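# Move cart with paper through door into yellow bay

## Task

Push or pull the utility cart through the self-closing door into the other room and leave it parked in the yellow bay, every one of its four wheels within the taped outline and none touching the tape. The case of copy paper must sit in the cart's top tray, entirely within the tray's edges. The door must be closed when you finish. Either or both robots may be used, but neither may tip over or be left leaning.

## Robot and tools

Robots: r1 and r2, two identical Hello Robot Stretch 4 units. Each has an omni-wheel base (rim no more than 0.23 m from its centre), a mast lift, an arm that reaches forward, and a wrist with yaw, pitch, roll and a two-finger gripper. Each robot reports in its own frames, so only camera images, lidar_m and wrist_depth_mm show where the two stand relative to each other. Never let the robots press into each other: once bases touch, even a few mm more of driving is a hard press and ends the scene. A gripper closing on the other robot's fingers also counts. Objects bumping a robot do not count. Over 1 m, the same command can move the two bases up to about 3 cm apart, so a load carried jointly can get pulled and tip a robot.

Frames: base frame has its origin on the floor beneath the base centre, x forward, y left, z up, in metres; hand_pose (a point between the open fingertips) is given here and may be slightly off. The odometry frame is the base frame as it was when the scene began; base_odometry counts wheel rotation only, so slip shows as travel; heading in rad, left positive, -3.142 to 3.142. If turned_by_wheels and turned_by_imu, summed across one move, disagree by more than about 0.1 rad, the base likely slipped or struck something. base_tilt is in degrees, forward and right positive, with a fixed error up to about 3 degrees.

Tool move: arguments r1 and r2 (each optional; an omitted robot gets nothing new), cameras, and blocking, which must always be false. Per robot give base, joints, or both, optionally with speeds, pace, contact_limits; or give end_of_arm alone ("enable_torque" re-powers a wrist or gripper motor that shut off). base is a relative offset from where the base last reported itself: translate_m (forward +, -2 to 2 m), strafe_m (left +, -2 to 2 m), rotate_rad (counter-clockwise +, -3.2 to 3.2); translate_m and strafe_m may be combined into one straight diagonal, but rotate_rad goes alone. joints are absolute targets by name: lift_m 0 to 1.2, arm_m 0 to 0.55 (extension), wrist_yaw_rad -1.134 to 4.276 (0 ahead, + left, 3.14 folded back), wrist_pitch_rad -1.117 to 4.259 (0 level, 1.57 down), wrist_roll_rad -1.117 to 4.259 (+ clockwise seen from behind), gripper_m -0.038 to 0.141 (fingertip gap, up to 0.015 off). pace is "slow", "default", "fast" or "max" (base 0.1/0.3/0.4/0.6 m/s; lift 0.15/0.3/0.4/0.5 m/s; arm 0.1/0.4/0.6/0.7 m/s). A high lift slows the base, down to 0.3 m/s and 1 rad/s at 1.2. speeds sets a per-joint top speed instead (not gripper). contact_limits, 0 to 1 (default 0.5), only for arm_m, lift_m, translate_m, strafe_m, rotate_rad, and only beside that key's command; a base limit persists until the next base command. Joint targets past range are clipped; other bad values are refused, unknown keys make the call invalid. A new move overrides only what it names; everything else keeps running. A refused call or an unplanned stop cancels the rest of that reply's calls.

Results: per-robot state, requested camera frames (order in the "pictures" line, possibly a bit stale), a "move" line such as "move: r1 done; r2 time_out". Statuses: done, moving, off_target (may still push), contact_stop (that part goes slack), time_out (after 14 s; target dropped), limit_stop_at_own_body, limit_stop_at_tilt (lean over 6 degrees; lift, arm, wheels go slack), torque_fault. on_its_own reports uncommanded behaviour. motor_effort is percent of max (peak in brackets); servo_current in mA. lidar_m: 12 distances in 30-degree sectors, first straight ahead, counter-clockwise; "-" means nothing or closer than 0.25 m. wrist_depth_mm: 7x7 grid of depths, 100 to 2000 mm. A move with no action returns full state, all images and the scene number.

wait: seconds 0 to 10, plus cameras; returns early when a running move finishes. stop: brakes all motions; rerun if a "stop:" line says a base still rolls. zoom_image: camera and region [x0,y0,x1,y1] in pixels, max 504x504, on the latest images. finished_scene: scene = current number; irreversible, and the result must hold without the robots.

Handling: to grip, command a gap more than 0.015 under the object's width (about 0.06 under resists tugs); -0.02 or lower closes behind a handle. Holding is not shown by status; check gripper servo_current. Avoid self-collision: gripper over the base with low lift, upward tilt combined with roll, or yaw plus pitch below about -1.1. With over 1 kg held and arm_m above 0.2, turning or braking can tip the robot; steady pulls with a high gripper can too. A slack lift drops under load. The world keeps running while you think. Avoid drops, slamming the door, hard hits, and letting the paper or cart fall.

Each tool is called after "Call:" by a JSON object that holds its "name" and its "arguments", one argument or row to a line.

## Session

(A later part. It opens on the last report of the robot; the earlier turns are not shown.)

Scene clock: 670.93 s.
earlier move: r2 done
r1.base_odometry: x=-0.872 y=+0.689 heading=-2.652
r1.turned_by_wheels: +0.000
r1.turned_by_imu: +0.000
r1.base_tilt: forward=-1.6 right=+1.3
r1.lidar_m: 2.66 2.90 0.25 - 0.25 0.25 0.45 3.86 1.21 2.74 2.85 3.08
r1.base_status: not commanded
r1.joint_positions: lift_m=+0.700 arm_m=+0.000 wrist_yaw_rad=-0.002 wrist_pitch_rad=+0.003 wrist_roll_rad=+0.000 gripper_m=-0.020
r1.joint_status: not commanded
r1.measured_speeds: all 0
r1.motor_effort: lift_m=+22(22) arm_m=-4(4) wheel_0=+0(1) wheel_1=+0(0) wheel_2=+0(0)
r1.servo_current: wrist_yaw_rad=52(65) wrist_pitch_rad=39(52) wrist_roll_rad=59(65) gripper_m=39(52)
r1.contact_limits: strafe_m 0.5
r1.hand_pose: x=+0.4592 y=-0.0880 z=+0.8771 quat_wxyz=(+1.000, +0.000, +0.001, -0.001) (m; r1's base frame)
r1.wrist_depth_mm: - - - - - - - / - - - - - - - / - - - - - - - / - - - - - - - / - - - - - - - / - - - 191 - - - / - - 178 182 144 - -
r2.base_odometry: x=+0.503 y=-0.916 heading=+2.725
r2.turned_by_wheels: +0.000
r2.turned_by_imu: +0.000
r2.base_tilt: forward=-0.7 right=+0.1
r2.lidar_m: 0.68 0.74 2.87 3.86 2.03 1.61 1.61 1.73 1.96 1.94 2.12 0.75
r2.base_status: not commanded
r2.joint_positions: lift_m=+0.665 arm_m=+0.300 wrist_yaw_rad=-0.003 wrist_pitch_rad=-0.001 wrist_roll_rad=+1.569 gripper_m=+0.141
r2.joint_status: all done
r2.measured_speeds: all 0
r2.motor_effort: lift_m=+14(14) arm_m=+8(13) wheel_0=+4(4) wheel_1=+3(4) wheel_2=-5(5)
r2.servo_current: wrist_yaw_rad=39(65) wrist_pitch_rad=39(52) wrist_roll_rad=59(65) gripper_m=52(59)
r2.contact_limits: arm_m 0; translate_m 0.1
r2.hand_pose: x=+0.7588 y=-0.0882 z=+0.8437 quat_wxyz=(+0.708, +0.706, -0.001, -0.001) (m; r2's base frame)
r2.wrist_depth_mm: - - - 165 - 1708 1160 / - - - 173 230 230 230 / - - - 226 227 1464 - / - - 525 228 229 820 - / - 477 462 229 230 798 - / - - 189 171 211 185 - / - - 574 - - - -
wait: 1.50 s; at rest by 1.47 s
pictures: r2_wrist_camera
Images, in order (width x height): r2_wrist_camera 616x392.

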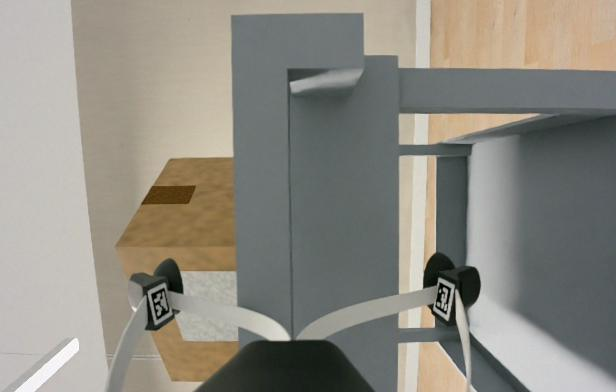

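Call:
{"name": "move", "arguments": {
  "blocking": false,
  "r2": {"joints":{"arm_m":0.1,"lift_m":0.687},"base":{"translate_m":0.2},"pace":"slow"}
}}

Call:
{"name": "wait", "arguments": {
  "seconds": 3,
  "cameras": ["r2_wrist_camera","r2_head_camera"]
}}

Scene clock: 706.40 s.
move: r2 moving
r1: as last shown
r1.lidar_m: 2.67 2.90 0.25 - 0.25 0.25 0.43 3.86 1.21 2.70 2.84 3.08
r1.servo_current: wrist_yaw_rad=46(59) wrist_pitch_rad=39(46) wrist_roll_rad=52(52) gripper_m=46(52)
r1.contact_limits: strafe_m 0.5
r1.wrist_depth_mm: - - - - - - - / - - - - - - - / - - - - - - - / - - - - - - - / - - - - - - - / - - - 191 - - - / - - 177 183 144 - -
r2.base_odometry: x=+0.492 y=-0.911 heading=+2.725
r2.turned_by_wheels: +0.000
r2.turned_by_imu: +0.001
r2.base_tilt: forward=-0.7 right=+0.1
r2.lidar_m: 0.68 0.72 2.83 3.86 2.04 1.64 1.58 1.79 1.98 1.92 2.13 0.72
r2.base_status: translate_m moving
r2.joint_positions: lift_m=+0.684 arm_m=+0.288 wrist_yaw_rad=-0.003 wrist_pitch_rad=-0.001 wrist_roll_rad=+1.569 gripper_m=+0.141
r2.joint_status: lift_m moving; arm_m moving
r2.measured_speeds: translate_m=+0.049 strafe_m=+0.000 rotate_rad=+0.003 lift_m=+0.035 arm_m=-0.049 wrist_yaw_rad=+0.000 wrist_pitch_rad=+0.000 wrist_roll_rad=+0.000
r2.motor_effort: lift_m=+22(24) arm_m=-7(9) wheel_0=+8(8) wheel_1=+8(8) wheel_2=-9(11)
r2.servo_current: wrist_yaw_rad=46(52) wrist_pitch_rad=39(46) wrist_roll_rad=59(59) gripper_m=52(59)
r2.hand_pose: x=+0.7466 y=-0.0882 z=+0.8625 quat_wxyz=(+0.708, +0.706, -0.001, -0.001) (m; r2's base frame)
r2.wrist_depth_mm: - - - 165 165 1661 1182 / - - - 166 224 230 231 / - - - 167 226 1464 - / - - 539 228 229 - - / - - 466 170 229 - - / - - 488 171 231 186 - / - - 574 - 233 - -
pictures: none

Scene clock: 709.20 s.
earlier move: r2 done
r1.base_odometry: x=-0.872 y=+0.689 heading=-2.652
r1.turned_by_wheels: +0.000
r1.turned_by_imu: +0.000
r1.base_tilt: forward=-1.6 right=+1.3
r1.lidar_m: 2.67 2.92 0.25 - 0.25 0.25 0.45 3.84 1.21 2.74 2.83 3.02
r1.base_status: not commanded
r1.joint_positions: lift_m=+0.700 arm_m=+0.000 wrist_yaw_rad=-0.002 wrist_pitch_rad=+0.003 wrist_roll_rad=+0.000 gripper_m=-0.020
r1.joint_status: not commanded
r1.measured_speeds: all 0
r1.motor_effort: lift_m=+22(22) arm_m=-4(4) wheel_0=+0(1) wheel_1=+0(0) wheel_2=+0(0)
r1.servo_current: wrist_yaw_rad=46(72) wrist_pitch_rad=39(52) wrist_roll_rad=46(72) gripper_m=46(52)
r1.contact_limits: strafe_m 0.5
r1.hand_pose: x=+0.4592 y=-0.0880 z=+0.8771 quat_wxyz=(+1.000, +0.000, +0.001, -0.001) (m; r1's base frame)
r1.wrist_depth_mm: - - - - - - - / - - - - - - - / - - - - - - - / - - - - - - - / - - - - - - - / - - - 191 - - - / - - 178 183 144 - -
r2.base_odometry: x=+0.320 y=-0.836 heading=+2.725
r2.turned_by_wheels: +0.000
r2.turned_by_imu: +0.001
r2.base_tilt: forward=-0.7 right=+0.1
r2.lidar_m: 0.50 0.52 2.87 3.83 2.32 1.82 1.82 1.99 1.99 1.95 2.18 0.49
r2.base_status: done
r2.joint_positions: lift_m=+0.687 arm_m=+0.100 wrist_yaw_rad=-0.003 wrist_pitch_rad=-0.001 wrist_roll_rad=+1.569 gripper_m=+0.141
r2.joint_status: all done
r2.measured_speeds: all 0
r2.motor_effort: lift_m=+21(25) arm_m=-7(12) wheel_0=+4(9) wheel_1=+5(8) wheel_2=-6(11)
r2.servo_current: wrist_yaw_rad=39(59) wrist_pitch_rad=39(46) wrist_roll_rad=33(59) gripper_m=52(59)
r2.hand_pose: x=+0.5592 y=-0.0882 z=+0.8651 quat_wxyz=(+0.708, +0.706, -0.001, -0.001) (m; r2's base frame)
r2.wrist_depth_mm: - - - 164 164 1708 1160 / - - - 166 224 230 241 / - - - 167 226 1397 - / - - 530 168 228 - - / - - 469 170 229 - - / - - 492 171 233 186 - / - - 580 - 234 - -
wait: 2.80 of 3 s (r2 has come to rest)
pictures: r2_head_camera, r2_wrist_camera
Images, in order (width x height): r2_head_camera 420x560, r2_wrist_camera 616x392.

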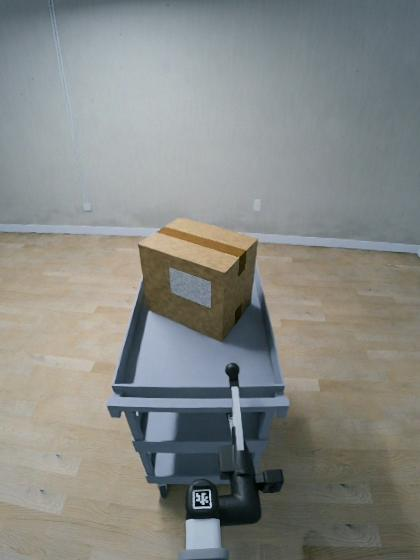

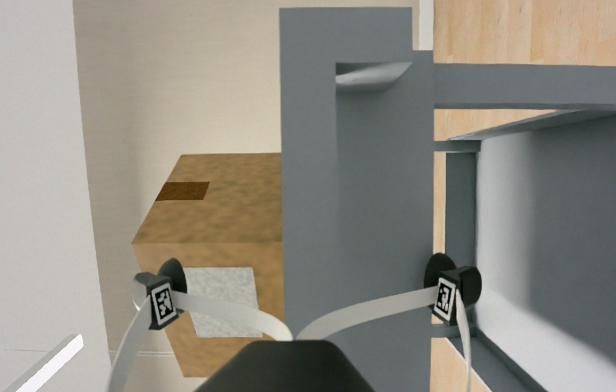

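Call:
{"name": "move", "arguments": {
  "blocking": false,
  "r2": {"base":{"translate_m":-0.01,"strafe_m":0.045},"pace":"slow"}
}}

Call:
{"name": "wait", "arguments": {
  "seconds": 1.2
}}

Call:
{"name": "move", "arguments": {
  "blocking": false,
  "r2": {"joints":{"gripper_m":-0.025,"arm_m":0.112},"contact_limits":{"arm_m":0},"pace":"slow"}
}}

Call:
{"name": "wait", "arguments": {
  "seconds": 2.5,
  "cameras": ["r2_wrist_camera","r2_head_camera"]
}}

Scene clock: 715.90 s.
move: r2 moving
r1: as last shown
r1.lidar_m: 2.67 2.90 0.25 - 0.25 0.25 0.45 3.83 1.19 2.72 2.84 2.95
r1.servo_current: wrist_yaw_rad=52(78) wrist_pitch_rad=39(52) wrist_roll_rad=46(52) gripper_m=39(52)
r1.contact_limits: strafe_m 0.5
r2.base_odometry: x=+0.318 y=-0.848 heading=+2.726
r2.turned_by_wheels: +0.001
r2.turned_by_imu: +0.001
r2.base_tilt: forward=-0.7 right=+0.1
r2.lidar_m: 0.51 0.53 2.88 3.83 2.31 1.82 1.78 1.99 2.00 1.99 2.13 0.53
r2.base_status: translate_m moving; strafe_m moving
r2.joint_positions: lift_m=+0.687 arm_m=+0.100 wrist_yaw_rad=-0.003 wrist_pitch_rad=-0.001 wrist_roll_rad=+1.569 gripper_m=+0.141
r2.joint_status: not commanded
r2.measured_speeds: translate_m=-0.012 strafe_m=+0.050 rotate_rad=+0.002 lift_m=+0.000 arm_m=+0.000 wrist_yaw_rad=+0.000 wrist_pitch_rad=+0.000 wrist_roll_rad=+0.000
r2.motor_effort: lift_m=+21(21) arm_m=-7(7) wheel_0=-6(11) wheel_1=+7(8) wheel_2=+8(8)
r2.servo_current: wrist_yaw_rad=39(59) wrist_pitch_rad=46(46) wrist_roll_rad=52(59) gripper_m=52(52)
r2.hand_pose: x=+0.5592 y=-0.0882 z=+0.8651 quat_wxyz=(+0.708, +0.706, -0.001, -0.001) (m; r2's base frame)
r2.wrist_depth_mm: - - - 167 166 1464 1160 / - - - 167 226 232 232 / - - - 169 229 788 - / - - 517 171 230 - - / - - 473 173 233 - - / - - 504 174 234 185 - / - - 591 - 236 - -
pictures: none

Scene clock: 717.00 s.
earlier move: r2 done
r1.base_odometry: x=-0.872 y=+0.689 heading=-2.652
r1.turned_by_wheels: +0.000
r1.turned_by_imu: +0.000
r1.base_tilt: forward=-1.6 right=+1.3
r1.lidar_m: 2.68 2.94 0.25 - 0.26 0.25 0.46 3.86 1.19 2.73 2.85 2.94
r1.base_status: not commanded
r1.joint_positions: lift_m=+0.700 arm_m=+0.000 wrist_yaw_rad=-0.002 wrist_pitch_rad=+0.003 wrist_roll_rad=+0.000 gripper_m=-0.020
r1.joint_status: not commanded
r1.measured_speeds: all 0
r1.motor_effort: lift_m=+22(22) arm_m=-4(4) wheel_0=+0(1) wheel_1=+0(0) wheel_2=+0(0)
r1.servo_current: wrist_yaw_rad=52(78) wrist_pitch_rad=46(52) wrist_roll_rad=46(72) gripper_m=46(52)
r1.contact_limits: strafe_m 0.5
r1.hand_pose: x=+0.4592 y=-0.0880 z=+0.8771 quat_wxyz=(+1.000, +0.000, +0.001, -0.001) (m; r1's base frame)
r1.wrist_depth_mm: - - - - - - - / - - - - - - - / - - - - - - - / - - - - - - - / - - - - - - - / - - - 192 - - - / - - 178 183 144 - -
r2.base_odometry: x=+0.311 y=-0.881 heading=+2.725
r2.turned_by_wheels: +0.000
r2.turned_by_imu: +0.000
r2.base_tilt: forward=-0.7 right=+0.0
r2.lidar_m: 0.51 0.54 2.70 3.79 2.29 1.78 1.79 2.00 2.03 1.99 2.20 0.52
r2.base_status: done
r2.joint_positions: lift_m=+0.687 arm_m=+0.100 wrist_yaw_rad=-0.003 wrist_pitch_rad=-0.001 wrist_roll_rad=+1.569 gripper_m=+0.141
r2.joint_status: not commanded
r2.measured_speeds: all 0
r2.motor_effort: lift_m=+21(21) arm_m=-7(7) wheel_0=-5(11) wheel_1=+4(8) wheel_2=+5(8)
r2.servo_current: wrist_yaw_rad=46(59) wrist_pitch_rad=39(46) wrist_roll_rad=39(59) gripper_m=52(59)
r2.hand_pose: x=+0.5592 y=-0.0882 z=+0.8651 quat_wxyz=(+0.708, +0.706, -0.001, -0.001) (m; r2's base frame)
r2.wrist_depth_mm: - - - 175 233 239 238 / - - - 177 235 1756 1118 / - - 609 178 237 - - / - - 480 180 240 - - / - - 504 182 242 - - / - - 544 183 243 186 - / - - - - 246 1863 -
wait: 1.10 of 1.2 s (r2 has come to rest)
pictures: none

Scene clock: 717.50 s.
move: r2 moving
r1: as last shown
r1.lidar_m: 2.69 2.92 0.25 - 0.25 0.25 0.46 3.86 1.19 2.72 2.83 2.95
r1.servo_current: wrist_yaw_rad=39(52) wrist_pitch_rad=46(52) wrist_roll_rad=59(65) gripper_m=46(46)
r1.contact_limits: strafe_m 0.5
r1.wrist_depth_mm: - - - - - - - / - - - - - - - / - - - - - - - / - - - - - - - / - - - - - - - / - - - 190 - - - / - - 178 183 144 - -
r2.base_odometry: x=+0.311 y=-0.881 heading=+2.725
r2.turned_by_wheels: +0.000
r2.turned_by_imu: +0.000
r2.base_tilt: forward=-0.7 right=+0.1
r2.lidar_m: 0.51 0.55 2.71 3.79 2.27 1.79 1.77 1.99 2.01 2.00 2.19 0.52
r2.base_status: not commanded
r2.joint_positions: lift_m=+0.687 arm_m=+0.110 wrist_yaw_rad=-0.003 wrist_pitch_rad=-0.001 wrist_roll_rad=+1.569 gripper_m=+0.135
r2.joint_status: arm_m moving; gripper_m moving
r2.measured_speeds: translate_m=+0.000 strafe_m=+0.000 rotate_rad=+0.000 lift_m=+0.000 arm_m=+0.021 wrist_yaw_rad=+0.000 wrist_pitch_rad=+0.000 wrist_roll_rad=+0.000
r2.motor_effort: lift_m=+21(21) arm_m=+6(10) wheel_0=-5(5) wheel_1=+4(5) wheel_2=+4(5)
r2.servo_current: wrist_yaw_rad=33(52) wrist_pitch_rad=39(39) wrist_roll_rad=52(59) gripper_m=52(85)
r2.contact_limits: arm_m 0
r2.hand_pose: x=+0.5690 y=-0.0882 z=+0.8651 quat_wxyz=(+0.708, +0.706, -0.001, -0.001) (m; r2's base frame)
r2.wrist_depth_mm: - - - 166 224 230 237 / - - - 167 226 1618 1160 / - - 603 169 228 - - / - - 466 170 230 - - / - - 492 172 232 - - / - - 525 173 235 - - / - - 621 - 236 1863 -
pictures: none

Scene clock: 720.00 s.
earlier move: r2 moving
r1.base_odometry: x=-0.872 y=+0.689 heading=-2.652
r1.turned_by_wheels: +0.000
r1.turned_by_imu: +0.000
r1.base_tilt: forward=-1.6 right=+1.3
r1.lidar_m: 2.68 2.94 0.25 - 0.25 0.25 0.46 3.86 1.18 2.73 2.85 2.94
r1.base_status: not commanded
r1.joint_positions: lift_m=+0.700 arm_m=+0.000 wrist_yaw_rad=-0.002 wrist_pitch_rad=+0.003 wrist_roll_rad=+0.000 gripper_m=-0.020
r1.joint_status: not commanded
r1.measured_speeds: all 0
r1.motor_effort: lift_m=+22(22) arm_m=-4(4) wheel_0=+0(1) wheel_1=+0(0) wheel_2=+0(0)
r1.servo_current: wrist_yaw_rad=39(65) wrist_pitch_rad=39(52) wrist_roll_rad=46(65) gripper_m=46(52)
r1.contact_limits: strafe_m 0.5
r1.hand_pose: x=+0.4592 y=-0.0880 z=+0.8771 quat_wxyz=(+1.000, +0.000, +0.001, -0.001) (m; r1's base frame)
r1.wrist_depth_mm: - - - - - - - / - - - - - - - / - - - - - - - / - - - - - - - / - - - - - - - / - - - 190 - - - / - - 178 183 143 - -
r2.base_odometry: x=+0.311 y=-0.881 heading=+2.725
r2.turned_by_wheels: +0.000
r2.turned_by_imu: +0.000
r2.base_tilt: forward=-0.7 right=+0.0
r2.lidar_m: 0.52 0.55 2.70 3.79 2.30 1.80 1.77 2.00 2.03 1.98 2.22 0.52
r2.base_status: not commanded
r2.joint_positions: lift_m=+0.687 arm_m=+0.112 wrist_yaw_rad=-0.003 wrist_pitch_rad=+0.013 wrist_roll_rad=+1.569 gripper_m=+0.075
r2.joint_status: gripper_m moving; the others done
r2.measured_speeds: all 0
r2.motor_effort: lift_m=+21(21) arm_m=+7(11) wheel_0=-5(5) wheel_1=+4(5) wheel_2=+4(5)
r2.servo_current: wrist_yaw_rad=59(59) wrist_pitch_rad=65(72) wrist_roll_rad=52(59) gripper_m=130(130)
r2.contact_limits: arm_m 0
r2.hand_pose: x=+0.5708 y=-0.0882 z=+0.8613 quat_wxyz=(+0.708, +0.706, +0.003, -0.005) (m; r2's base frame)
r2.wrist_depth_mm: - - - 199 237 242 242 / - - - 231 233 1618 1060 / - - 621 233 235 809 - / - 504 477 236 236 854 - / - 488 473 236 238 831 - / - - 189 238 191 - - / - - 615 - 243 1921 -
wait: 2.50 s; no rest
pictures: r2_head_camera, r2_wrist_camera
Images, in order (width x height): r2_head_camera 420x560, r2_wrist_camera 616x392.

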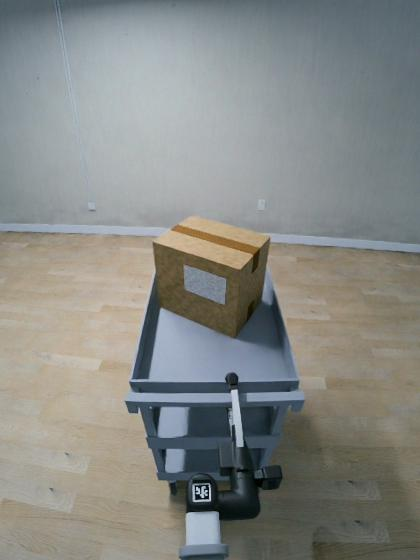

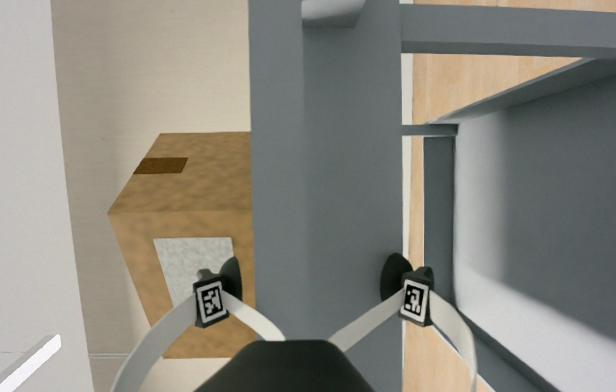

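Call:
{"name": "wait", "arguments": {
  "seconds": 3,
  "cameras": ["r2_wrist_camera","r2_head_camera"]
}}

Scene clock: 723.60 s.
earlier move: r2 done
r1.base_odometry: x=-0.872 y=+0.689 heading=-2.652
r1.turned_by_wheels: +0.000
r1.turned_by_imu: +0.000
r1.base_tilt: forward=-1.6 right=+1.3
r1.lidar_m: 2.67 2.95 0.25 - 0.25 0.25 0.44 3.85 1.18 2.72 2.86 2.96
r1.base_status: not commanded
r1.joint_positions: lift_m=+0.700 arm_m=+0.000 wrist_yaw_rad=-0.002 wrist_pitch_rad=+0.003 wrist_roll_rad=+0.000 gripper_m=-0.020
r1.joint_status: not commanded
r1.measured_speeds: all 0
r1.motor_effort: lift_m=+22(22) arm_m=-4(4) wheel_0=+1(1) wheel_1=+0(1) wheel_2=+0(0)
r1.servo_current: wrist_yaw_rad=52(65) wrist_pitch_rad=26(52) wrist_roll_rad=52(72) gripper_m=46(52)
r1.contact_limits: strafe_m 0.5
r1.hand_pose: x=+0.4592 y=-0.0880 z=+0.8771 quat_wxyz=(+1.000, +0.000, +0.001, -0.001) (m; r1's base frame)
r1.wrist_depth_mm: - - - - - - - / - - - - - - - / - - - - - - - / - - - - - - - / - - - - - - - / - - - 190 - - - / - - 178 183 143 - -
r2.base_odometry: x=+0.311 y=-0.881 heading=+2.725
r2.turned_by_wheels: +0.000
r2.turned_by_imu: +0.000
r2.base_tilt: forward=-0.6 right=+0.1
r2.lidar_m: 0.51 0.54 2.70 3.78 2.27 1.80 1.81 1.99 2.04 2.00 2.20 0.54
r2.base_status: not commanded
r2.joint_positions: lift_m=+0.687 arm_m=+0.112 wrist_yaw_rad=-0.002 wrist_pitch_rad=+0.007 wrist_roll_rad=+1.569 gripper_m=-0.024
r2.joint_status: all done
r2.measured_speeds: all 0
r2.motor_effort: lift_m=+21(21) arm_m=+5(11) wheel_0=-3(5) wheel_1=+3(5) wheel_2=-1(5)
r2.servo_current: wrist_yaw_rad=52(59) wrist_pitch_rad=52(72) wrist_roll_rad=52(59) gripper_m=111(169)
r2.contact_limits: arm_m 0
r2.hand_pose: x=+0.5710 y=-0.0880 z=+0.8629 quat_wxyz=(+0.708, +0.706, +0.002, -0.003) (m; r2's base frame)
r2.wrist_depth_mm: - - - 168 228 234 234 / - - - 170 229 1661 1182 / - - 621 171 230 820 - / - - 480 231 232 842 - / - - 488 173 234 831 - / - - 185 175 179 - - / - - 615 - - - -
wait: 0.00 of 3 s (r2 has come to rest)
pictures: r2_head_camera, r2_wrist_camera
Images, in order (width x height): r2_head_camera 420x560, r2_wrist_camera 616x392.

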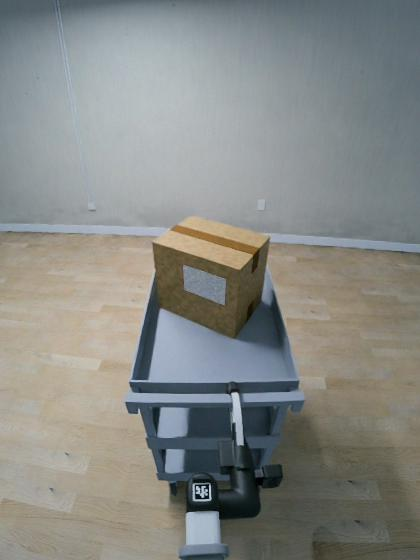

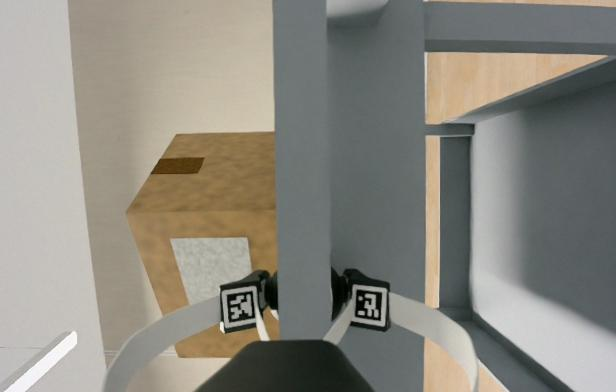

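Call:
{"name": "move", "arguments": {
  "blocking": false,
  "r2": {"base":{"strafe_m":-0.12},"pace":"slow"}
}}

Call:
{"name": "wait", "arguments": {
  "seconds": 2.5
}}

Call:
{"name": "move", "arguments": {
  "blocking": false,
  "r2": {"base":{"rotate_rad":0.1},"pace":"slow"}
}}

Call:
{"name": "wait", "arguments": {
  "seconds": 1,
  "cameras": ["r2_head_camera","r1_head_camera"]
}}

Scene clock: 729.70 s.
move: r2 moving
r1: as last shown
r1.lidar_m: 2.66 2.94 0.25 - 0.25 0.25 0.45 3.84 1.16 2.70 2.85 2.96
r1.motor_effort: lift_m=+22(22) arm_m=-4(4) wheel_0=+0(0) wheel_1=+0(0) wheel_2=+0(0)
r1.servo_current: wrist_yaw_rad=59(59) wrist_pitch_rad=39(52) wrist_roll_rad=59(72) gripper_m=46(46)
r1.contact_limits: strafe_m 0.5
r1.wrist_depth_mm: - - - - - - - / - - - - - - - / - - - - - - - / - - - - - - - / - - - - - - - / - - - 191 - - - / - - 178 183 144 - -
r2.base_odometry: x=+0.317 y=-0.868 heading=+2.725
r2.turned_by_wheels: +0.000
r2.turned_by_imu: +0.001
r2.base_tilt: forward=-0.7 right=+0.1
r2.lidar_m: 0.50 0.54 2.76 3.80 2.28 1.79 1.77 2.00 2.03 1.99 2.17 0.52
r2.base_status: strafe_m moving
r2.joint_positions: lift_m=+0.687 arm_m=+0.112 wrist_yaw_rad=+0.002 wrist_pitch_rad=+0.007 wrist_roll_rad=+1.569 gripper_m=-0.024
r2.joint_status: not commanded
r2.measured_speeds: translate_m=-0.001 strafe_m=-0.056 rotate_rad=+0.003 lift_m=+0.000 arm_m=+0.000 wrist_yaw_rad=+0.025 wrist_pitch_rad=+0.000 wrist_roll_rad=+0.000
r2.motor_effort: lift_m=+21(21) arm_m=+5(6) wheel_0=+10(10) wheel_1=-6(9) wheel_2=+0(2)
r2.servo_current: wrist_yaw_rad=46(59) wrist_pitch_rad=39(52) wrist_roll_rad=39(52) gripper_m=98(104)
r2.contact_limits: arm_m 0
r2.hand_pose: x=+0.5714 y=-0.0868 z=+0.8629 quat_wxyz=(+0.708, +0.706, +0.003, -0.002) (m; r2's base frame)
r2.wrist_depth_mm: - - - 164 223 229 230 / - - - 166 225 1661 1098 / - - 597 168 228 820 - / - - 469 229 230 831 - / - - 488 171 232 842 - / - - 186 173 179 - - / - - 621 - 237 - -
pictures: none

Scene clock: 731.57 s.
earlier move: r2 done
r1.base_odometry: x=-0.872 y=+0.689 heading=-2.652
r1.turned_by_wheels: +0.000
r1.turned_by_imu: +0.000
r1.base_tilt: forward=-1.6 right=+1.3
r1.lidar_m: 2.68 2.93 0.25 - 0.25 0.25 0.43 3.86 1.20 2.72 2.86 3.08
r1.base_status: not commanded
r1.joint_positions: lift_m=+0.700 arm_m=+0.000 wrist_yaw_rad=-0.002 wrist_pitch_rad=+0.003 wrist_roll_rad=+0.000 gripper_m=-0.020
r1.joint_status: not commanded
r1.measured_speeds: all 0
r1.motor_effort: lift_m=+22(22) arm_m=-4(4) wheel_0=+0(1) wheel_1=+0(0) wheel_2=+0(0)
r1.servo_current: wrist_yaw_rad=33(78) wrist_pitch_rad=46(52) wrist_roll_rad=46(78) gripper_m=39(46)
r1.contact_limits: strafe_m 0.5
r1.hand_pose: x=+0.4592 y=-0.0880 z=+0.8771 quat_wxyz=(+1.000, +0.000, +0.001, -0.001) (m; r1's base frame)
r1.wrist_depth_mm: - - - - - - - / - - - - - - - / - - - - - - - / - - - - - - - / - - - - - - - / - - - 191 - - - / - - 178 183 144 - -
r2.base_odometry: x=+0.360 y=-0.771 heading=+2.725
r2.turned_by_wheels: +0.000
r2.turned_by_imu: +0.000
r2.base_tilt: forward=-0.6 right=+0.1
r2.lidar_m: 0.49 0.51 2.86 3.93 2.30 1.81 1.81 2.01 1.91 1.89 2.11 0.55
r2.base_status: done
r2.joint_positions: lift_m=+0.687 arm_m=+0.112 wrist_yaw_rad=+0.004 wrist_pitch_rad=+0.007 wrist_roll_rad=+1.569 gripper_m=-0.024
r2.joint_status: not commanded
r2.measured_speeds: all 0
r2.motor_effort: lift_m=+20(21) arm_m=+5(6) wheel_0=+4(14) wheel_1=-3(9) wheel_2=+0(2)
r2.servo_current: wrist_yaw_rad=59(65) wrist_pitch_rad=52(59) wrist_roll_rad=39(65) gripper_m=91(104)
r2.contact_limits: arm_m 0
r2.hand_pose: x=+0.5715 y=-0.0862 z=+0.8629 quat_wxyz=(+0.708, +0.706, +0.004, -0.001) (m; r2's base frame)
r2.wrist_depth_mm: - - - 186 248 1499 1078 / - - - 183 248 272 272 / - - - 179 241 1708 - / - - 591 178 238 842 - / - 496 459 174 233 831 - / - - 187 171 181 - - / - - 517 - 227 - -
wait: 1.87 of 2.5 s (r2 has come to rest)
pictures: none

Scene clock: 732.07 s.
move: r2 moving
r1: as last shown
r1.lidar_m: 2.66 2.92 0.25 - 0.25 0.25 0.45 3.86 1.16 2.74 2.84 3.07
r1.servo_current: wrist_yaw_rad=59(59) wrist_pitch_rad=39(46) wrist_roll_rad=52(65) gripper_m=39(46)
r1.contact_limits: strafe_m 0.5
r1.wrist_depth_mm: - - - - - - - / - - - - - - - / - - - - - - - / - - - - - - - / - - - - - - - / - - - 191 - - - / - - 178 184 144 - -
r2.base_odometry: x=+0.360 y=-0.771 heading=+2.815
r2.turned_by_wheels: +0.090
r2.turned_by_imu: +0.088
r2.base_tilt: forward=-0.7 right=+0.0
r2.lidar_m: 0.49 0.54 2.86 3.87 2.15 1.77 1.78 2.10 1.88 1.89 2.19 0.52
r2.base_status: rotate_rad moving
r2.joint_positions: lift_m=+0.687 arm_m=+0.112 wrist_yaw_rad=-0.006 wrist_pitch_rad=+0.007 wrist_roll_rad=+1.569 gripper_m=-0.024
r2.joint_status: not commanded
r2.measured_speeds: translate_m=+0.002 strafe_m=+0.002 rotate_rad=+0.158 lift_m=+0.000 arm_m=+0.000 wrist_yaw_rad=+0.018 wrist_pitch_rad=+0.000 wrist_roll_rad=+0.000
r2.motor_effort: lift_m=+20(21) arm_m=+6(6) wheel_0=-5(13) wheel_1=-4(9) wheel_2=-10(12)
r2.servo_current: wrist_yaw_rad=52(59) wrist_pitch_rad=52(52) wrist_roll_rad=46(59) gripper_m=91(98)
r2.contact_limits: arm_m 0
r2.hand_pose: x=+0.5707 y=-0.0891 z=+0.8629 quat_wxyz=(+0.708, +0.706, +0.001, -0.005) (m; r2's base frame)
r2.wrist_depth_mm: - - - 168 229 236 237 / - - - 169 230 1537 1025 / - - - 169 229 809 - / - - 500 170 230 831 - / - 488 466 169 230 831 - / - - 187 170 179 - - / - - 580 - 231 - -
pictures: none

Scene clock: 732.50 s.
earlier move: r2 done
r1.base_odometry: x=-0.872 y=+0.689 heading=-2.652
r1.turned_by_wheels: +0.000
r1.turned_by_imu: +0.000
r1.base_tilt: forward=-1.6 right=+1.3
r1.lidar_m: 2.69 2.93 0.25 - 0.25 0.25 0.43 3.85 1.20 2.70 2.84 3.06
r1.base_status: not commanded
r1.joint_positions: lift_m=+0.700 arm_m=+0.000 wrist_yaw_rad=-0.002 wrist_pitch_rad=+0.003 wrist_roll_rad=+0.000 gripper_m=-0.020
r1.joint_status: not commanded
r1.measured_speeds: all 0
r1.motor_effort: lift_m=+22(22) arm_m=-4(4) wheel_0=-1(1) wheel_1=+0(0) wheel_2=+0(0)
r1.servo_current: wrist_yaw_rad=52(59) wrist_pitch_rad=39(46) wrist_roll_rad=65(65) gripper_m=39(46)
r1.contact_limits: strafe_m 0.5
r1.hand_pose: x=+0.4592 y=-0.0880 z=+0.8771 quat_wxyz=(+1.000, +0.000, +0.001, -0.001) (m; r1's base frame)
r1.wrist_depth_mm: - - - - - - - / - - - - - - - / - - - - - - - / - - - - - - - / - - - - - - - / - - - 191 - - - / - - 178 183 144 - -
r2.base_odometry: x=+0.360 y=-0.771 heading=+2.824
r2.turned_by_wheels: +0.009
r2.turned_by_imu: +0.009
r2.base_tilt: forward=-0.7 right=+0.1
r2.lidar_m: 0.51 0.54 2.90 3.83 2.14 1.77 1.79 2.10 1.87 1.90 2.17 0.52
r2.base_status: done
r2.joint_positions: lift_m=+0.687 arm_m=+0.112 wrist_yaw_rad=+0.000 wrist_pitch_rad=+0.007 wrist_roll_rad=+1.569 gripper_m=-0.024
r2.joint_status: not commanded
r2.measured_speeds: all 0
r2.motor_effort: lift_m=+21(21) arm_m=+5(6) wheel_0=+0(13) wheel_1=-4(9) wheel_2=-2(12)
r2.servo_current: wrist_yaw_rad=46(59) wrist_pitch_rad=46(52) wrist_roll_rad=52(59) gripper_m=91(98)
r2.contact_limits: arm_m 0
r2.hand_pose: x=+0.5712 y=-0.0874 z=+0.8629 quat_wxyz=(+0.708, +0.706, +0.003, -0.003) (m; r2's base frame)
r2.wrist_depth_mm: - - - 161 221 228 229 / - - - 163 223 1576 1138 / - - 603 165 225 831 - / - 521 477 167 227 831 - / - - 480 168 229 842 - / - - 187 170 180 - - / - - - - 234 - -
wait: 0.43 of 1 s (r2 has come to rest)
pictures: r1_head_camera, r2_head_camera
Images, in order (width x height): r1_head_camera 420x560, r2_head_camera 420x560.

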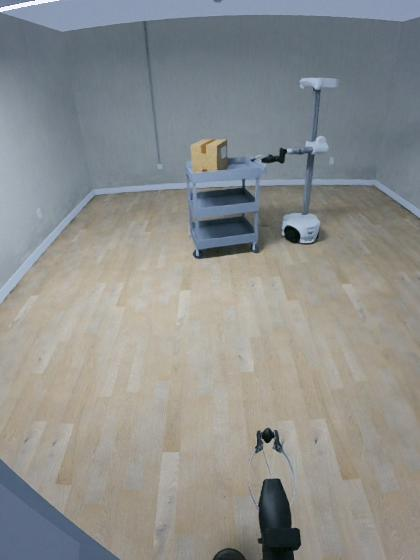

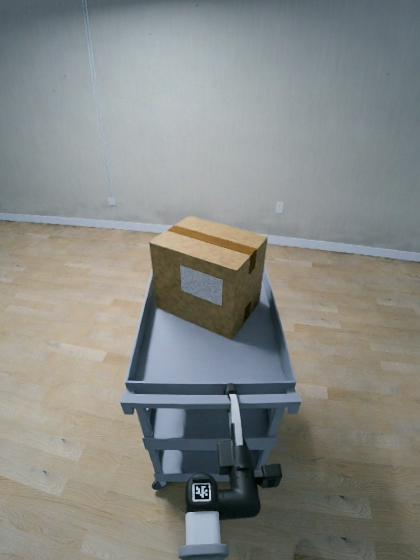

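Call:
{"name": "move", "arguments": {
  "blocking": false,
  "r2": {"base":{"strafe_m":-0.22},"pace":"slow"}
}}

Call:
{"name": "wait", "arguments": {
  "seconds": 4
}}

Call:
{"name": "move", "arguments": {
  "blocking": false,
  "r2": {"base":{"rotate_rad":0.2},"pace":"slow"}
}}

Call:
{"name": "wait", "arguments": {
  "seconds": 1.5
}}

Call:
{"name": "move", "arguments": {
  "blocking": false,
  "r2": {"base":{"strafe_m":-0.22},"pace":"slow"}
}}

Call:
{"name": "wait", "arguments": {
  "seconds": 4
}}

Call:
{"name": "move", "arguments": {
  "blocking": false,
  "r2": {"base":{"rotate_rad":0.2},"pace":"slow"}
}}

Call:
{"name": "wait", "arguments": {
  "seconds": 1.5,
  "cameras": ["r2_head_camera","r1_head_camera"]
}}

Scene clock: 741.93 s.
move: r2 moving
r1: as last shown
r1.lidar_m: 2.68 2.91 0.25 - 0.25 0.25 0.45 3.85 1.20 2.72 2.85 3.08
r1.motor_effort: lift_m=+22(22) arm_m=-4(4) wheel_0=+0(1) wheel_1=+0(0) wheel_2=+0(0)
r1.servo_current: wrist_yaw_rad=46(72) wrist_pitch_rad=46(52) wrist_roll_rad=39(59) gripper_m=46(46)
r1.contact_limits: strafe_m 0.5
r2.base_odometry: x=+0.364 y=-0.758 heading=+2.825
r2.turned_by_wheels: +0.000
r2.turned_by_imu: +0.001
r2.base_tilt: forward=-0.7 right=+0.0
r2.lidar_m: 0.51 0.54 2.87 3.84 2.19 1.81 1.79 2.11 1.89 1.87 2.19 0.52
r2.base_status: strafe_m moving
r2.joint_positions: lift_m=+0.687 arm_m=+0.112 wrist_yaw_rad=+0.002 wrist_pitch_rad=+0.007 wrist_roll_rad=+1.569 gripper_m=-0.024
r2.joint_status: not commanded
r2.measured_speeds: translate_m=+0.000 strafe_m=-0.055 rotate_rad=-0.001 lift_m=+0.000 arm_m=+0.000 wrist_yaw_rad=+0.000 wrist_pitch_rad=+0.000 wrist_roll_rad=+0.000
r2.motor_effort: lift_m=+20(21) arm_m=+6(6) wheel_0=+11(13) wheel_1=-7(10) wheel_2=+0(3)
r2.servo_current: wrist_yaw_rad=46(59) wrist_pitch_rad=46(52) wrist_roll_rad=52(65) gripper_m=91(98)
r2.contact_limits: arm_m 0
r2.hand_pose: x=+0.5713 y=-0.0869 z=+0.8629 quat_wxyz=(+0.708, +0.706, +0.003, -0.002) (m; r2's base frame)
r2.wrist_depth_mm: - - - 163 223 229 229 / - - - 163 224 1618 1098 / - - 615 166 226 820 - / - - 477 167 229 820 - / - - 480 169 230 842 - / - - 187 170 180 - - / - - 603 - 235 - -
pictures: none

Scene clock: 744.77 s.
earlier move: r2 done
r1.base_odometry: x=-0.872 y=+0.689 heading=-2.652
r1.turned_by_wheels: +0.000
r1.turned_by_imu: +0.000
r1.base_tilt: forward=-1.6 right=+1.3
r1.lidar_m: 2.70 2.92 0.25 - 0.25 0.25 0.44 3.85 1.17 2.71 2.86 3.29
r1.base_status: not commanded
r1.joint_positions: lift_m=+0.700 arm_m=+0.000 wrist_yaw_rad=-0.002 wrist_pitch_rad=+0.003 wrist_roll_rad=+0.000 gripper_m=-0.020
r1.joint_status: not commanded
r1.measured_speeds: all 0
r1.motor_effort: lift_m=+22(22) arm_m=-4(4) wheel_0=+0(1) wheel_1=+0(0) wheel_2=+0(0)
r1.servo_current: wrist_yaw_rad=65(72) wrist_pitch_rad=39(52) wrist_roll_rad=52(65) gripper_m=39(52)
r1.contact_limits: strafe_m 0.5
r1.hand_pose: x=+0.4592 y=-0.0880 z=+0.8771 quat_wxyz=(+1.000, +0.000, +0.001, -0.001) (m; r1's base frame)
r1.wrist_depth_mm: - - - - - - - / - - - - - - - / - - - - - - - / - - - - - - - / - - - - - - - / - - - 191 - - - / - - 178 183 143 - -
r2.base_odometry: x=+0.428 y=-0.562 heading=+2.824
r2.turned_by_wheels: +0.000
r2.turned_by_imu: +0.000
r2.base_tilt: forward=-0.7 right=+0.1
r2.lidar_m: 0.44 0.43 3.07 3.93 2.22 1.84 1.87 1.97 1.67 1.67 1.95 0.57
r2.base_status: done
r2.joint_positions: lift_m=+0.687 arm_m=+0.112 wrist_yaw_rad=+0.002 wrist_pitch_rad=+0.007 wrist_roll_rad=+1.569 gripper_m=-0.024
r2.joint_status: not commanded
r2.measured_speeds: all 0
r2.motor_effort: lift_m=+20(21) arm_m=+5(6) wheel_0=+4(13) wheel_1=-4(10) wheel_2=+0(3)
r2.servo_current: wrist_yaw_rad=46(59) wrist_pitch_rad=46(59) wrist_roll_rad=52(65) gripper_m=91(98)
r2.contact_limits: arm_m 0
r2.hand_pose: x=+0.5714 y=-0.0867 z=+0.8629 quat_wxyz=(+0.708, +0.706, +0.003, -0.002) (m; r2's base frame)
r2.wrist_depth_mm: - - - 220 - 1576 1138 / - - - 244 276 286 287 / - - - 254 263 1661 1182 / - - - 189 249 1618 - / - - 549 180 237 831 - / - 452 187 170 180 - - / - 477 462 - 220 - -
wait: 2.83 of 4 s (r2 has come to rest)
pictures: none

Scene clock: 745.27 s.
move: r2 moving
r1: as last shown
r1.lidar_m: 2.71 2.92 0.25 - 0.25 0.25 0.45 3.86 1.17 2.74 2.86 3.31
r1.servo_current: wrist_yaw_rad=59(65) wrist_pitch_rad=46(46) wrist_roll_rad=52(65) gripper_m=39(52)
r1.contact_limits: strafe_m 0.5
r2.base_odometry: x=+0.429 y=-0.562 heading=+2.945
r2.turned_by_wheels: +0.121
r2.turned_by_imu: +0.117
r2.base_tilt: forward=-0.7 right=+0.1
r2.lidar_m: 0.49 0.49 3.02 3.22 2.06 1.85 1.85 1.84 1.69 1.70 2.11 0.52
r2.base_status: rotate_rad moving
r2.joint_positions: lift_m=+0.687 arm_m=+0.112 wrist_yaw_rad=-0.010 wrist_pitch_rad=+0.007 wrist_roll_rad=+1.569 gripper_m=-0.024
r2.joint_status: not commanded
r2.measured_speeds: translate_m=+0.000 strafe_m=+0.002 rotate_rad=+0.422 lift_m=+0.000 arm_m=+0.000 wrist_yaw_rad=+0.000 wrist_pitch_rad=+0.000 wrist_roll_rad=+0.000
r2.motor_effort: lift_m=+20(21) arm_m=+6(6) wheel_0=-13(17) wheel_1=-8(9) wheel_2=-16(17)
r2.servo_current: wrist_yaw_rad=65(65) wrist_pitch_rad=46(52) wrist_roll_rad=52(59) gripper_m=85(98)
r2.contact_limits: arm_m 0
r2.hand_pose: x=+0.5703 y=-0.0903 z=+0.8629 quat_wxyz=(+0.708, +0.706, -0.001, -0.006) (m; r2's base frame)
r2.wrist_depth_mm: - - - 198 266 1464 1078 / - - - 251 256 276 277 / - - - 186 247 1661 521 / - - 661 181 239 820 - / - - 473 175 234 842 - / - 477 186 169 180 - - / - - 496 - 221 - -
pictures: none

Scene clock: 745.97 s.
earlier move: r2 done
r1.base_odometry: x=-0.872 y=+0.689 heading=-2.652
r1.turned_by_wheels: +0.000
r1.turned_by_imu: +0.000
r1.base_tilt: forward=-1.5 right=+1.2
r1.lidar_m: 2.66 2.92 0.25 - 0.25 0.25 0.45 3.84 1.20 2.74 2.87 3.31
r1.base_status: not commanded
r1.joint_positions: lift_m=+0.700 arm_m=+0.000 wrist_yaw_rad=-0.002 wrist_pitch_rad=+0.003 wrist_roll_rad=+0.000 gripper_m=-0.020
r1.joint_status: not commanded
r1.measured_speeds: all 0
r1.motor_effort: lift_m=+22(22) arm_m=-4(4) wheel_0=+0(1) wheel_1=+0(0) wheel_2=+0(0)
r1.servo_current: wrist_yaw_rad=52(65) wrist_pitch_rad=52(52) wrist_roll_rad=46(65) gripper_m=46(52)
r1.contact_limits: strafe_m 0.5
r1.hand_pose: x=+0.4592 y=-0.0880 z=+0.8771 quat_wxyz=(+1.000, +0.000, +0.001, -0.001) (m; r1's base frame)
r1.wrist_depth_mm: - - - - - - - / - - - - - - - / - - - - - - - / - - - - - - - / - - - - - - - / - - - 191 - - - / - - 179 183 143 - -
r2.base_odometry: x=+0.428 y=-0.562 heading=+3.023
r2.turned_by_wheels: +0.078
r2.turned_by_imu: +0.076
r2.base_tilt: forward=-0.7 right=+0.0
r2.lidar_m: 0.51 0.53 3.01 2.95 2.02 1.84 1.90 1.81 1.66 1.70 2.24 0.53
r2.base_status: done
r2.joint_positions: lift_m=+0.687 arm_m=+0.112 wrist_yaw_rad=+0.004 wrist_pitch_rad=+0.007 wrist_roll_rad=+1.569 gripper_m=-0.024
r2.joint_status: not commanded
r2.measured_speeds: all 0
r2.motor_effort: lift_m=+20(21) arm_m=+5(6) wheel_0=-3(17) wheel_1=-5(9) wheel_2=-6(17)
r2.servo_current: wrist_yaw_rad=52(65) wrist_pitch_rad=52(52) wrist_roll_rad=46(59) gripper_m=91(98)
r2.contact_limits: arm_m 0
r2.hand_pose: x=+0.5716 y=-0.0862 z=+0.8629 quat_wxyz=(+0.708, +0.706, +0.004, -0.001) (m; r2's base frame)
r2.wrist_depth_mm: - - - 160 220 226 227 / - - - 163 222 1537 1098 / - - 591 165 224 - - / - - 473 166 229 842 - / - - 484 168 230 842 - / - - 187 171 180 - - / - - 621 - 236 - -
wait: 0.70 of 1.5 s (r2 has come to rest)
pictures: none

Scene clock: 746.47 s.
move: r2 moving
r1: as last shown
r1.base_tilt: forward=-1.6 right=+1.3
r1.lidar_m: 2.69 2.91 0.25 - 0.25 0.25 0.43 3.86 1.17 2.72 2.84 3.33
r1.motor_effort: lift_m=+22(22) arm_m=-4(4) wheel_0=+0(0) wheel_1=+0(0) wheel_2=+0(0)
r1.servo_current: wrist_yaw_rad=46(59) wrist_pitch_rad=39(52) wrist_roll_rad=59(65) gripper_m=39(52)
r1.contact_limits: strafe_m 0.5
r1.wrist_depth_mm: - - - - - - - / - - - - - - - / - - - - - - - / - - - - - - - / - - - - - - - / - - - 191 - - - / - - 177 183 143 - -
r2.base_odometry: x=+0.430 y=-0.548 heading=+3.024
r2.turned_by_wheels: +0.000
r2.turned_by_imu: +0.000
r2.base_tilt: forward=-0.7 right=+0.0
r2.lidar_m: 0.50 0.52 3.00 2.92 2.00 1.85 1.91 1.80 1.67 1.71 2.19 0.50
r2.base_status: strafe_m moving
r2.joint_positions: lift_m=+0.687 arm_m=+0.112 wrist_yaw_rad=+0.004 wrist_pitch_rad=+0.007 wrist_roll_rad=+1.569 gripper_m=-0.024
r2.joint_status: not commanded
r2.measured_speeds: translate_m=+0.000 strafe_m=-0.055 rotate_rad=+0.000 lift_m=+0.000 arm_m=+0.000 wrist_yaw_rad=+0.000 wrist_pitch_rad=+0.000 wrist_roll_rad=+0.000
r2.motor_effort: lift_m=+20(21) arm_m=+5(5) wheel_0=+10(12) wheel_1=-7(8) wheel_2=+0(4)
r2.servo_current: wrist_yaw_rad=46(52) wrist_pitch_rad=52(52) wrist_roll_rad=46(52) gripper_m=91(91)
r2.contact_limits: arm_m 0
r2.hand_pose: x=+0.5716 y=-0.0862 z=+0.8629 quat_wxyz=(+0.708, +0.706, +0.004, -0.001) (m; r2's base frame)
r2.wrist_depth_mm: - - - 162 220 228 228 / - - - 163 222 1661 1160 / - - 597 166 226 798 - / - - 480 166 228 831 - / - - 488 169 230 842 - / - - 187 171 181 - - / - - 615 - 236 - -
pictures: none

Scene clock: 749.30 s.
earlier move: r2 done
r1.base_odometry: x=-0.872 y=+0.689 heading=-2.652
r1.turned_by_wheels: +0.000
r1.turned_by_imu: +0.000
r1.base_tilt: forward=-1.6 right=+1.2
r1.lidar_m: 2.73 2.93 0.25 - 0.25 0.25 0.43 3.84 1.20 2.73 2.87 3.80
r1.base_status: not commanded
r1.joint_positions: lift_m=+0.700 arm_m=+0.000 wrist_yaw_rad=-0.002 wrist_pitch_rad=+0.003 wrist_roll_rad=+0.000 gripper_m=-0.020
r1.joint_status: not commanded
r1.measured_speeds: all 0
r1.motor_effort: lift_m=+22(22) arm_m=-4(4) wheel_0=+0(1) wheel_1=+0(0) wheel_2=+0(0)
r1.servo_current: wrist_yaw_rad=65(72) wrist_pitch_rad=39(52) wrist_roll_rad=39(65) gripper_m=46(52)
r1.contact_limits: strafe_m 0.5
r1.hand_pose: x=+0.4592 y=-0.0880 z=+0.8771 quat_wxyz=(+1.000, +0.000, +0.001, -0.001) (m; r1's base frame)
r1.wrist_depth_mm: - - - - - - - / - - - - - - - / - - - - - - - / - - - - - - - / - - - - - - - / - - - 191 - - - / - - 177 183 144 - -
r2.base_odometry: x=+0.454 y=-0.344 heading=+3.023
r2.turned_by_wheels: +0.000
r2.turned_by_imu: +0.001
r2.base_tilt: forward=-0.6 right=+0.1
r2.lidar_m: 0.47 0.43 3.37 3.08 2.09 1.93 2.01 1.60 1.48 1.50 1.94 0.52
r2.base_status: done
r2.joint_positions: lift_m=+0.687 arm_m=+0.112 wrist_yaw_rad=+0.004 wrist_pitch_rad=+0.007 wrist_roll_rad=+1.569 gripper_m=-0.024
r2.joint_status: not commanded
r2.measured_speeds: all 0
r2.motor_effort: lift_m=+20(21) arm_m=+5(5) wheel_0=+4(13) wheel_1=-3(9) wheel_2=+0(4)
r2.servo_current: wrist_yaw_rad=39(65) wrist_pitch_rad=46(59) wrist_roll_rad=46(59) gripper_m=91(98)
r2.contact_limits: arm_m 0
r2.hand_pose: x=+0.5716 y=-0.0862 z=+0.8629 quat_wxyz=(+0.708, +0.706, +0.004, -0.001) (m; r2's base frame)
r2.wrist_depth_mm: - - - 216 - 1618 1160 / - - - 244 276 283 285 / - - - 254 259 1661 1182 / - - - 188 248 1661 - / - - 539 180 237 831 - / - 452 186 171 181 - - / - 477 477 - 221 - -
wait: 2.83 of 4 s (r2 has come to rest)
pictures: none

Scene clock: 749.80 s.
move: r2 moving
r1: as last shown
r1.base_tilt: forward=-1.6 right=+1.3
r1.lidar_m: 2.72 2.94 0.25 - 0.25 0.25 0.46 3.83 1.21 2.75 2.86 3.79
r1.servo_current: wrist_yaw_rad=52(65) wrist_pitch_rad=46(46) wrist_roll_rad=72(72) gripper_m=46(52)
r1.contact_limits: strafe_m 0.5
r1.wrist_depth_mm: - - - - - - - / - - - - - - - / - - - - - - - / - - - - - - - / - - - - - - - / - - - 190 - - - / - - 178 183 143 - -
r2.base_odometry: x=+0.455 y=-0.344 heading=-3.139
r2.turned_by_wheels: +0.121
r2.turned_by_imu: +0.117
r2.base_tilt: forward=-0.7 right=+0.1
r2.lidar_m: 0.47 0.49 3.19 2.69 2.01 1.92 2.06 1.53 1.46 1.58 2.20 0.54
r2.base_status: rotate_rad moving
r2.joint_positions: lift_m=+0.687 arm_m=+0.112 wrist_yaw_rad=-0.010 wrist_pitch_rad=+0.007 wrist_roll_rad=+1.569 gripper_m=-0.024
r2.joint_status: not commanded
r2.measured_speeds: translate_m=+0.000 strafe_m=+0.000 rotate_rad=+0.429 lift_m=+0.000 arm_m=+0.000 wrist_yaw_rad=+0.000 wrist_pitch_rad=+0.000 wrist_roll_rad=+0.000
r2.motor_effort: lift_m=+20(21) arm_m=+6(6) wheel_0=-9(13) wheel_1=-8(10) wheel_2=-14(17)
r2.servo_current: wrist_yaw_rad=72(72) wrist_pitch_rad=46(52) wrist_roll_rad=33(52) gripper_m=91(91)
r2.contact_limits: arm_m 0
r2.hand_pose: x=+0.5703 y=-0.0903 z=+0.8629 quat_wxyz=(+0.708, +0.706, -0.001, -0.006) (m; r2's base frame)
r2.wrist_depth_mm: - - - 197 256 1537 1098 / - - - 249 253 279 279 / - - - 183 244 1661 512 / - - 615 179 239 842 - / - 512 455 175 234 831 - / - - 188 169 179 - - / - - 500 - 224 - -
pictures: none

Scene clock: 750.50 s.
earlier move: r2 done
r1.base_odometry: x=-0.872 y=+0.689 heading=-2.652
r1.turned_by_wheels: +0.000
r1.turned_by_imu: +0.000
r1.base_tilt: forward=-1.6 right=+1.3
r1.lidar_m: 2.71 2.91 0.25 - 0.25 0.25 0.46 3.85 1.19 2.72 2.88 3.80
r1.base_status: not commanded
r1.joint_positions: lift_m=+0.700 arm_m=+0.000 wrist_yaw_rad=-0.002 wrist_pitch_rad=+0.003 wrist_roll_rad=+0.000 gripper_m=-0.020
r1.joint_status: not commanded
r1.measured_speeds: all 0
r1.motor_effort: lift_m=+22(22) arm_m=-4(4) wheel_0=+0(1) wheel_1=+0(0) wheel_2=+0(0)
r1.servo_current: wrist_yaw_rad=46(65) wrist_pitch_rad=39(52) wrist_roll_rad=46(72) gripper_m=46(52)
r1.contact_limits: strafe_m 0.5
r1.hand_pose: x=+0.4592 y=-0.0880 z=+0.8771 quat_wxyz=(+1.000, +0.000, +0.001, -0.001) (m; r1's base frame)
r1.wrist_depth_mm: - - - - - - - / - - - - - - - / - - - - - - - / - - - - - - - / - - - - - - - / - - - 191 - - - / - - 178 183 143 - -
r2.base_odometry: x=+0.454 y=-0.344 heading=-3.061
r2.turned_by_wheels: +0.078
r2.turned_by_imu: +0.076
r2.base_tilt: forward=-0.6 right=+0.1
r2.lidar_m: 0.49 0.55 4.31 2.53 1.96 1.94 1.92 1.52 1.47 1.60 2.43 0.51
r2.base_status: done
r2.joint_positions: lift_m=+0.687 arm_m=+0.112 wrist_yaw_rad=+0.004 wrist_pitch_rad=+0.007 wrist_roll_rad=+1.569 gripper_m=-0.024
r2.joint_status: not commanded
r2.measured_speeds: all 0
r2.motor_effort: lift_m=+21(21) arm_m=+5(6) wheel_0=-2(13) wheel_1=-4(10) wheel_2=-5(17)
r2.servo_current: wrist_yaw_rad=46(72) wrist_pitch_rad=52(59) wrist_roll_rad=52(52) gripper_m=85(91)
r2.contact_limits: arm_m 0
r2.hand_pose: x=+0.5716 y=-0.0862 z=+0.8629 quat_wxyz=(+0.708, +0.706, +0.004, -0.001) (m; r2's base frame)
r2.wrist_depth_mm: - - - 159 217 224 225 / - - - 161 220 1661 1098 / - - 580 163 223 809 - / - 508 466 166 227 831 - / - - 492 168 230 842 - / - - 187 171 180 - - / - - - - 236 - -
wait: 0.70 of 1.5 s (r2 has come to rest)
pictures: r1_head_camera, r2_head_camera
Images, in order (width x height): r1_head_camera 420x560, r2_head_camera 420x560.

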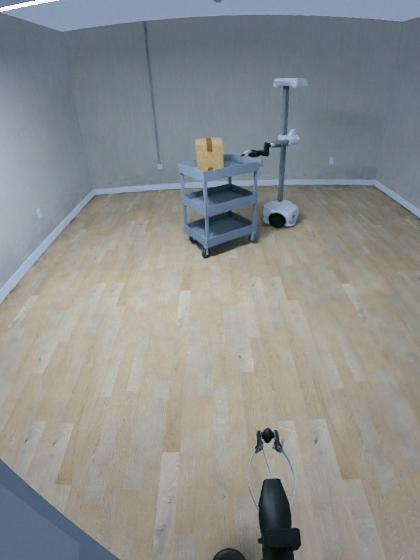

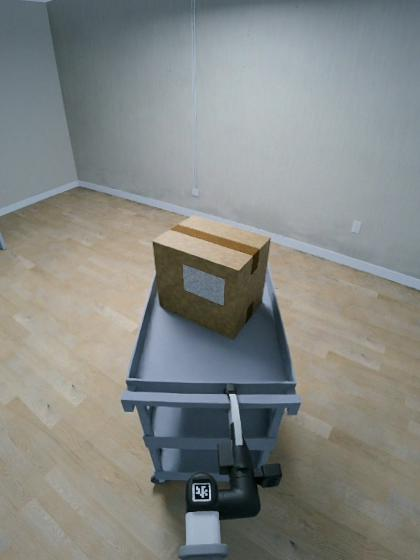

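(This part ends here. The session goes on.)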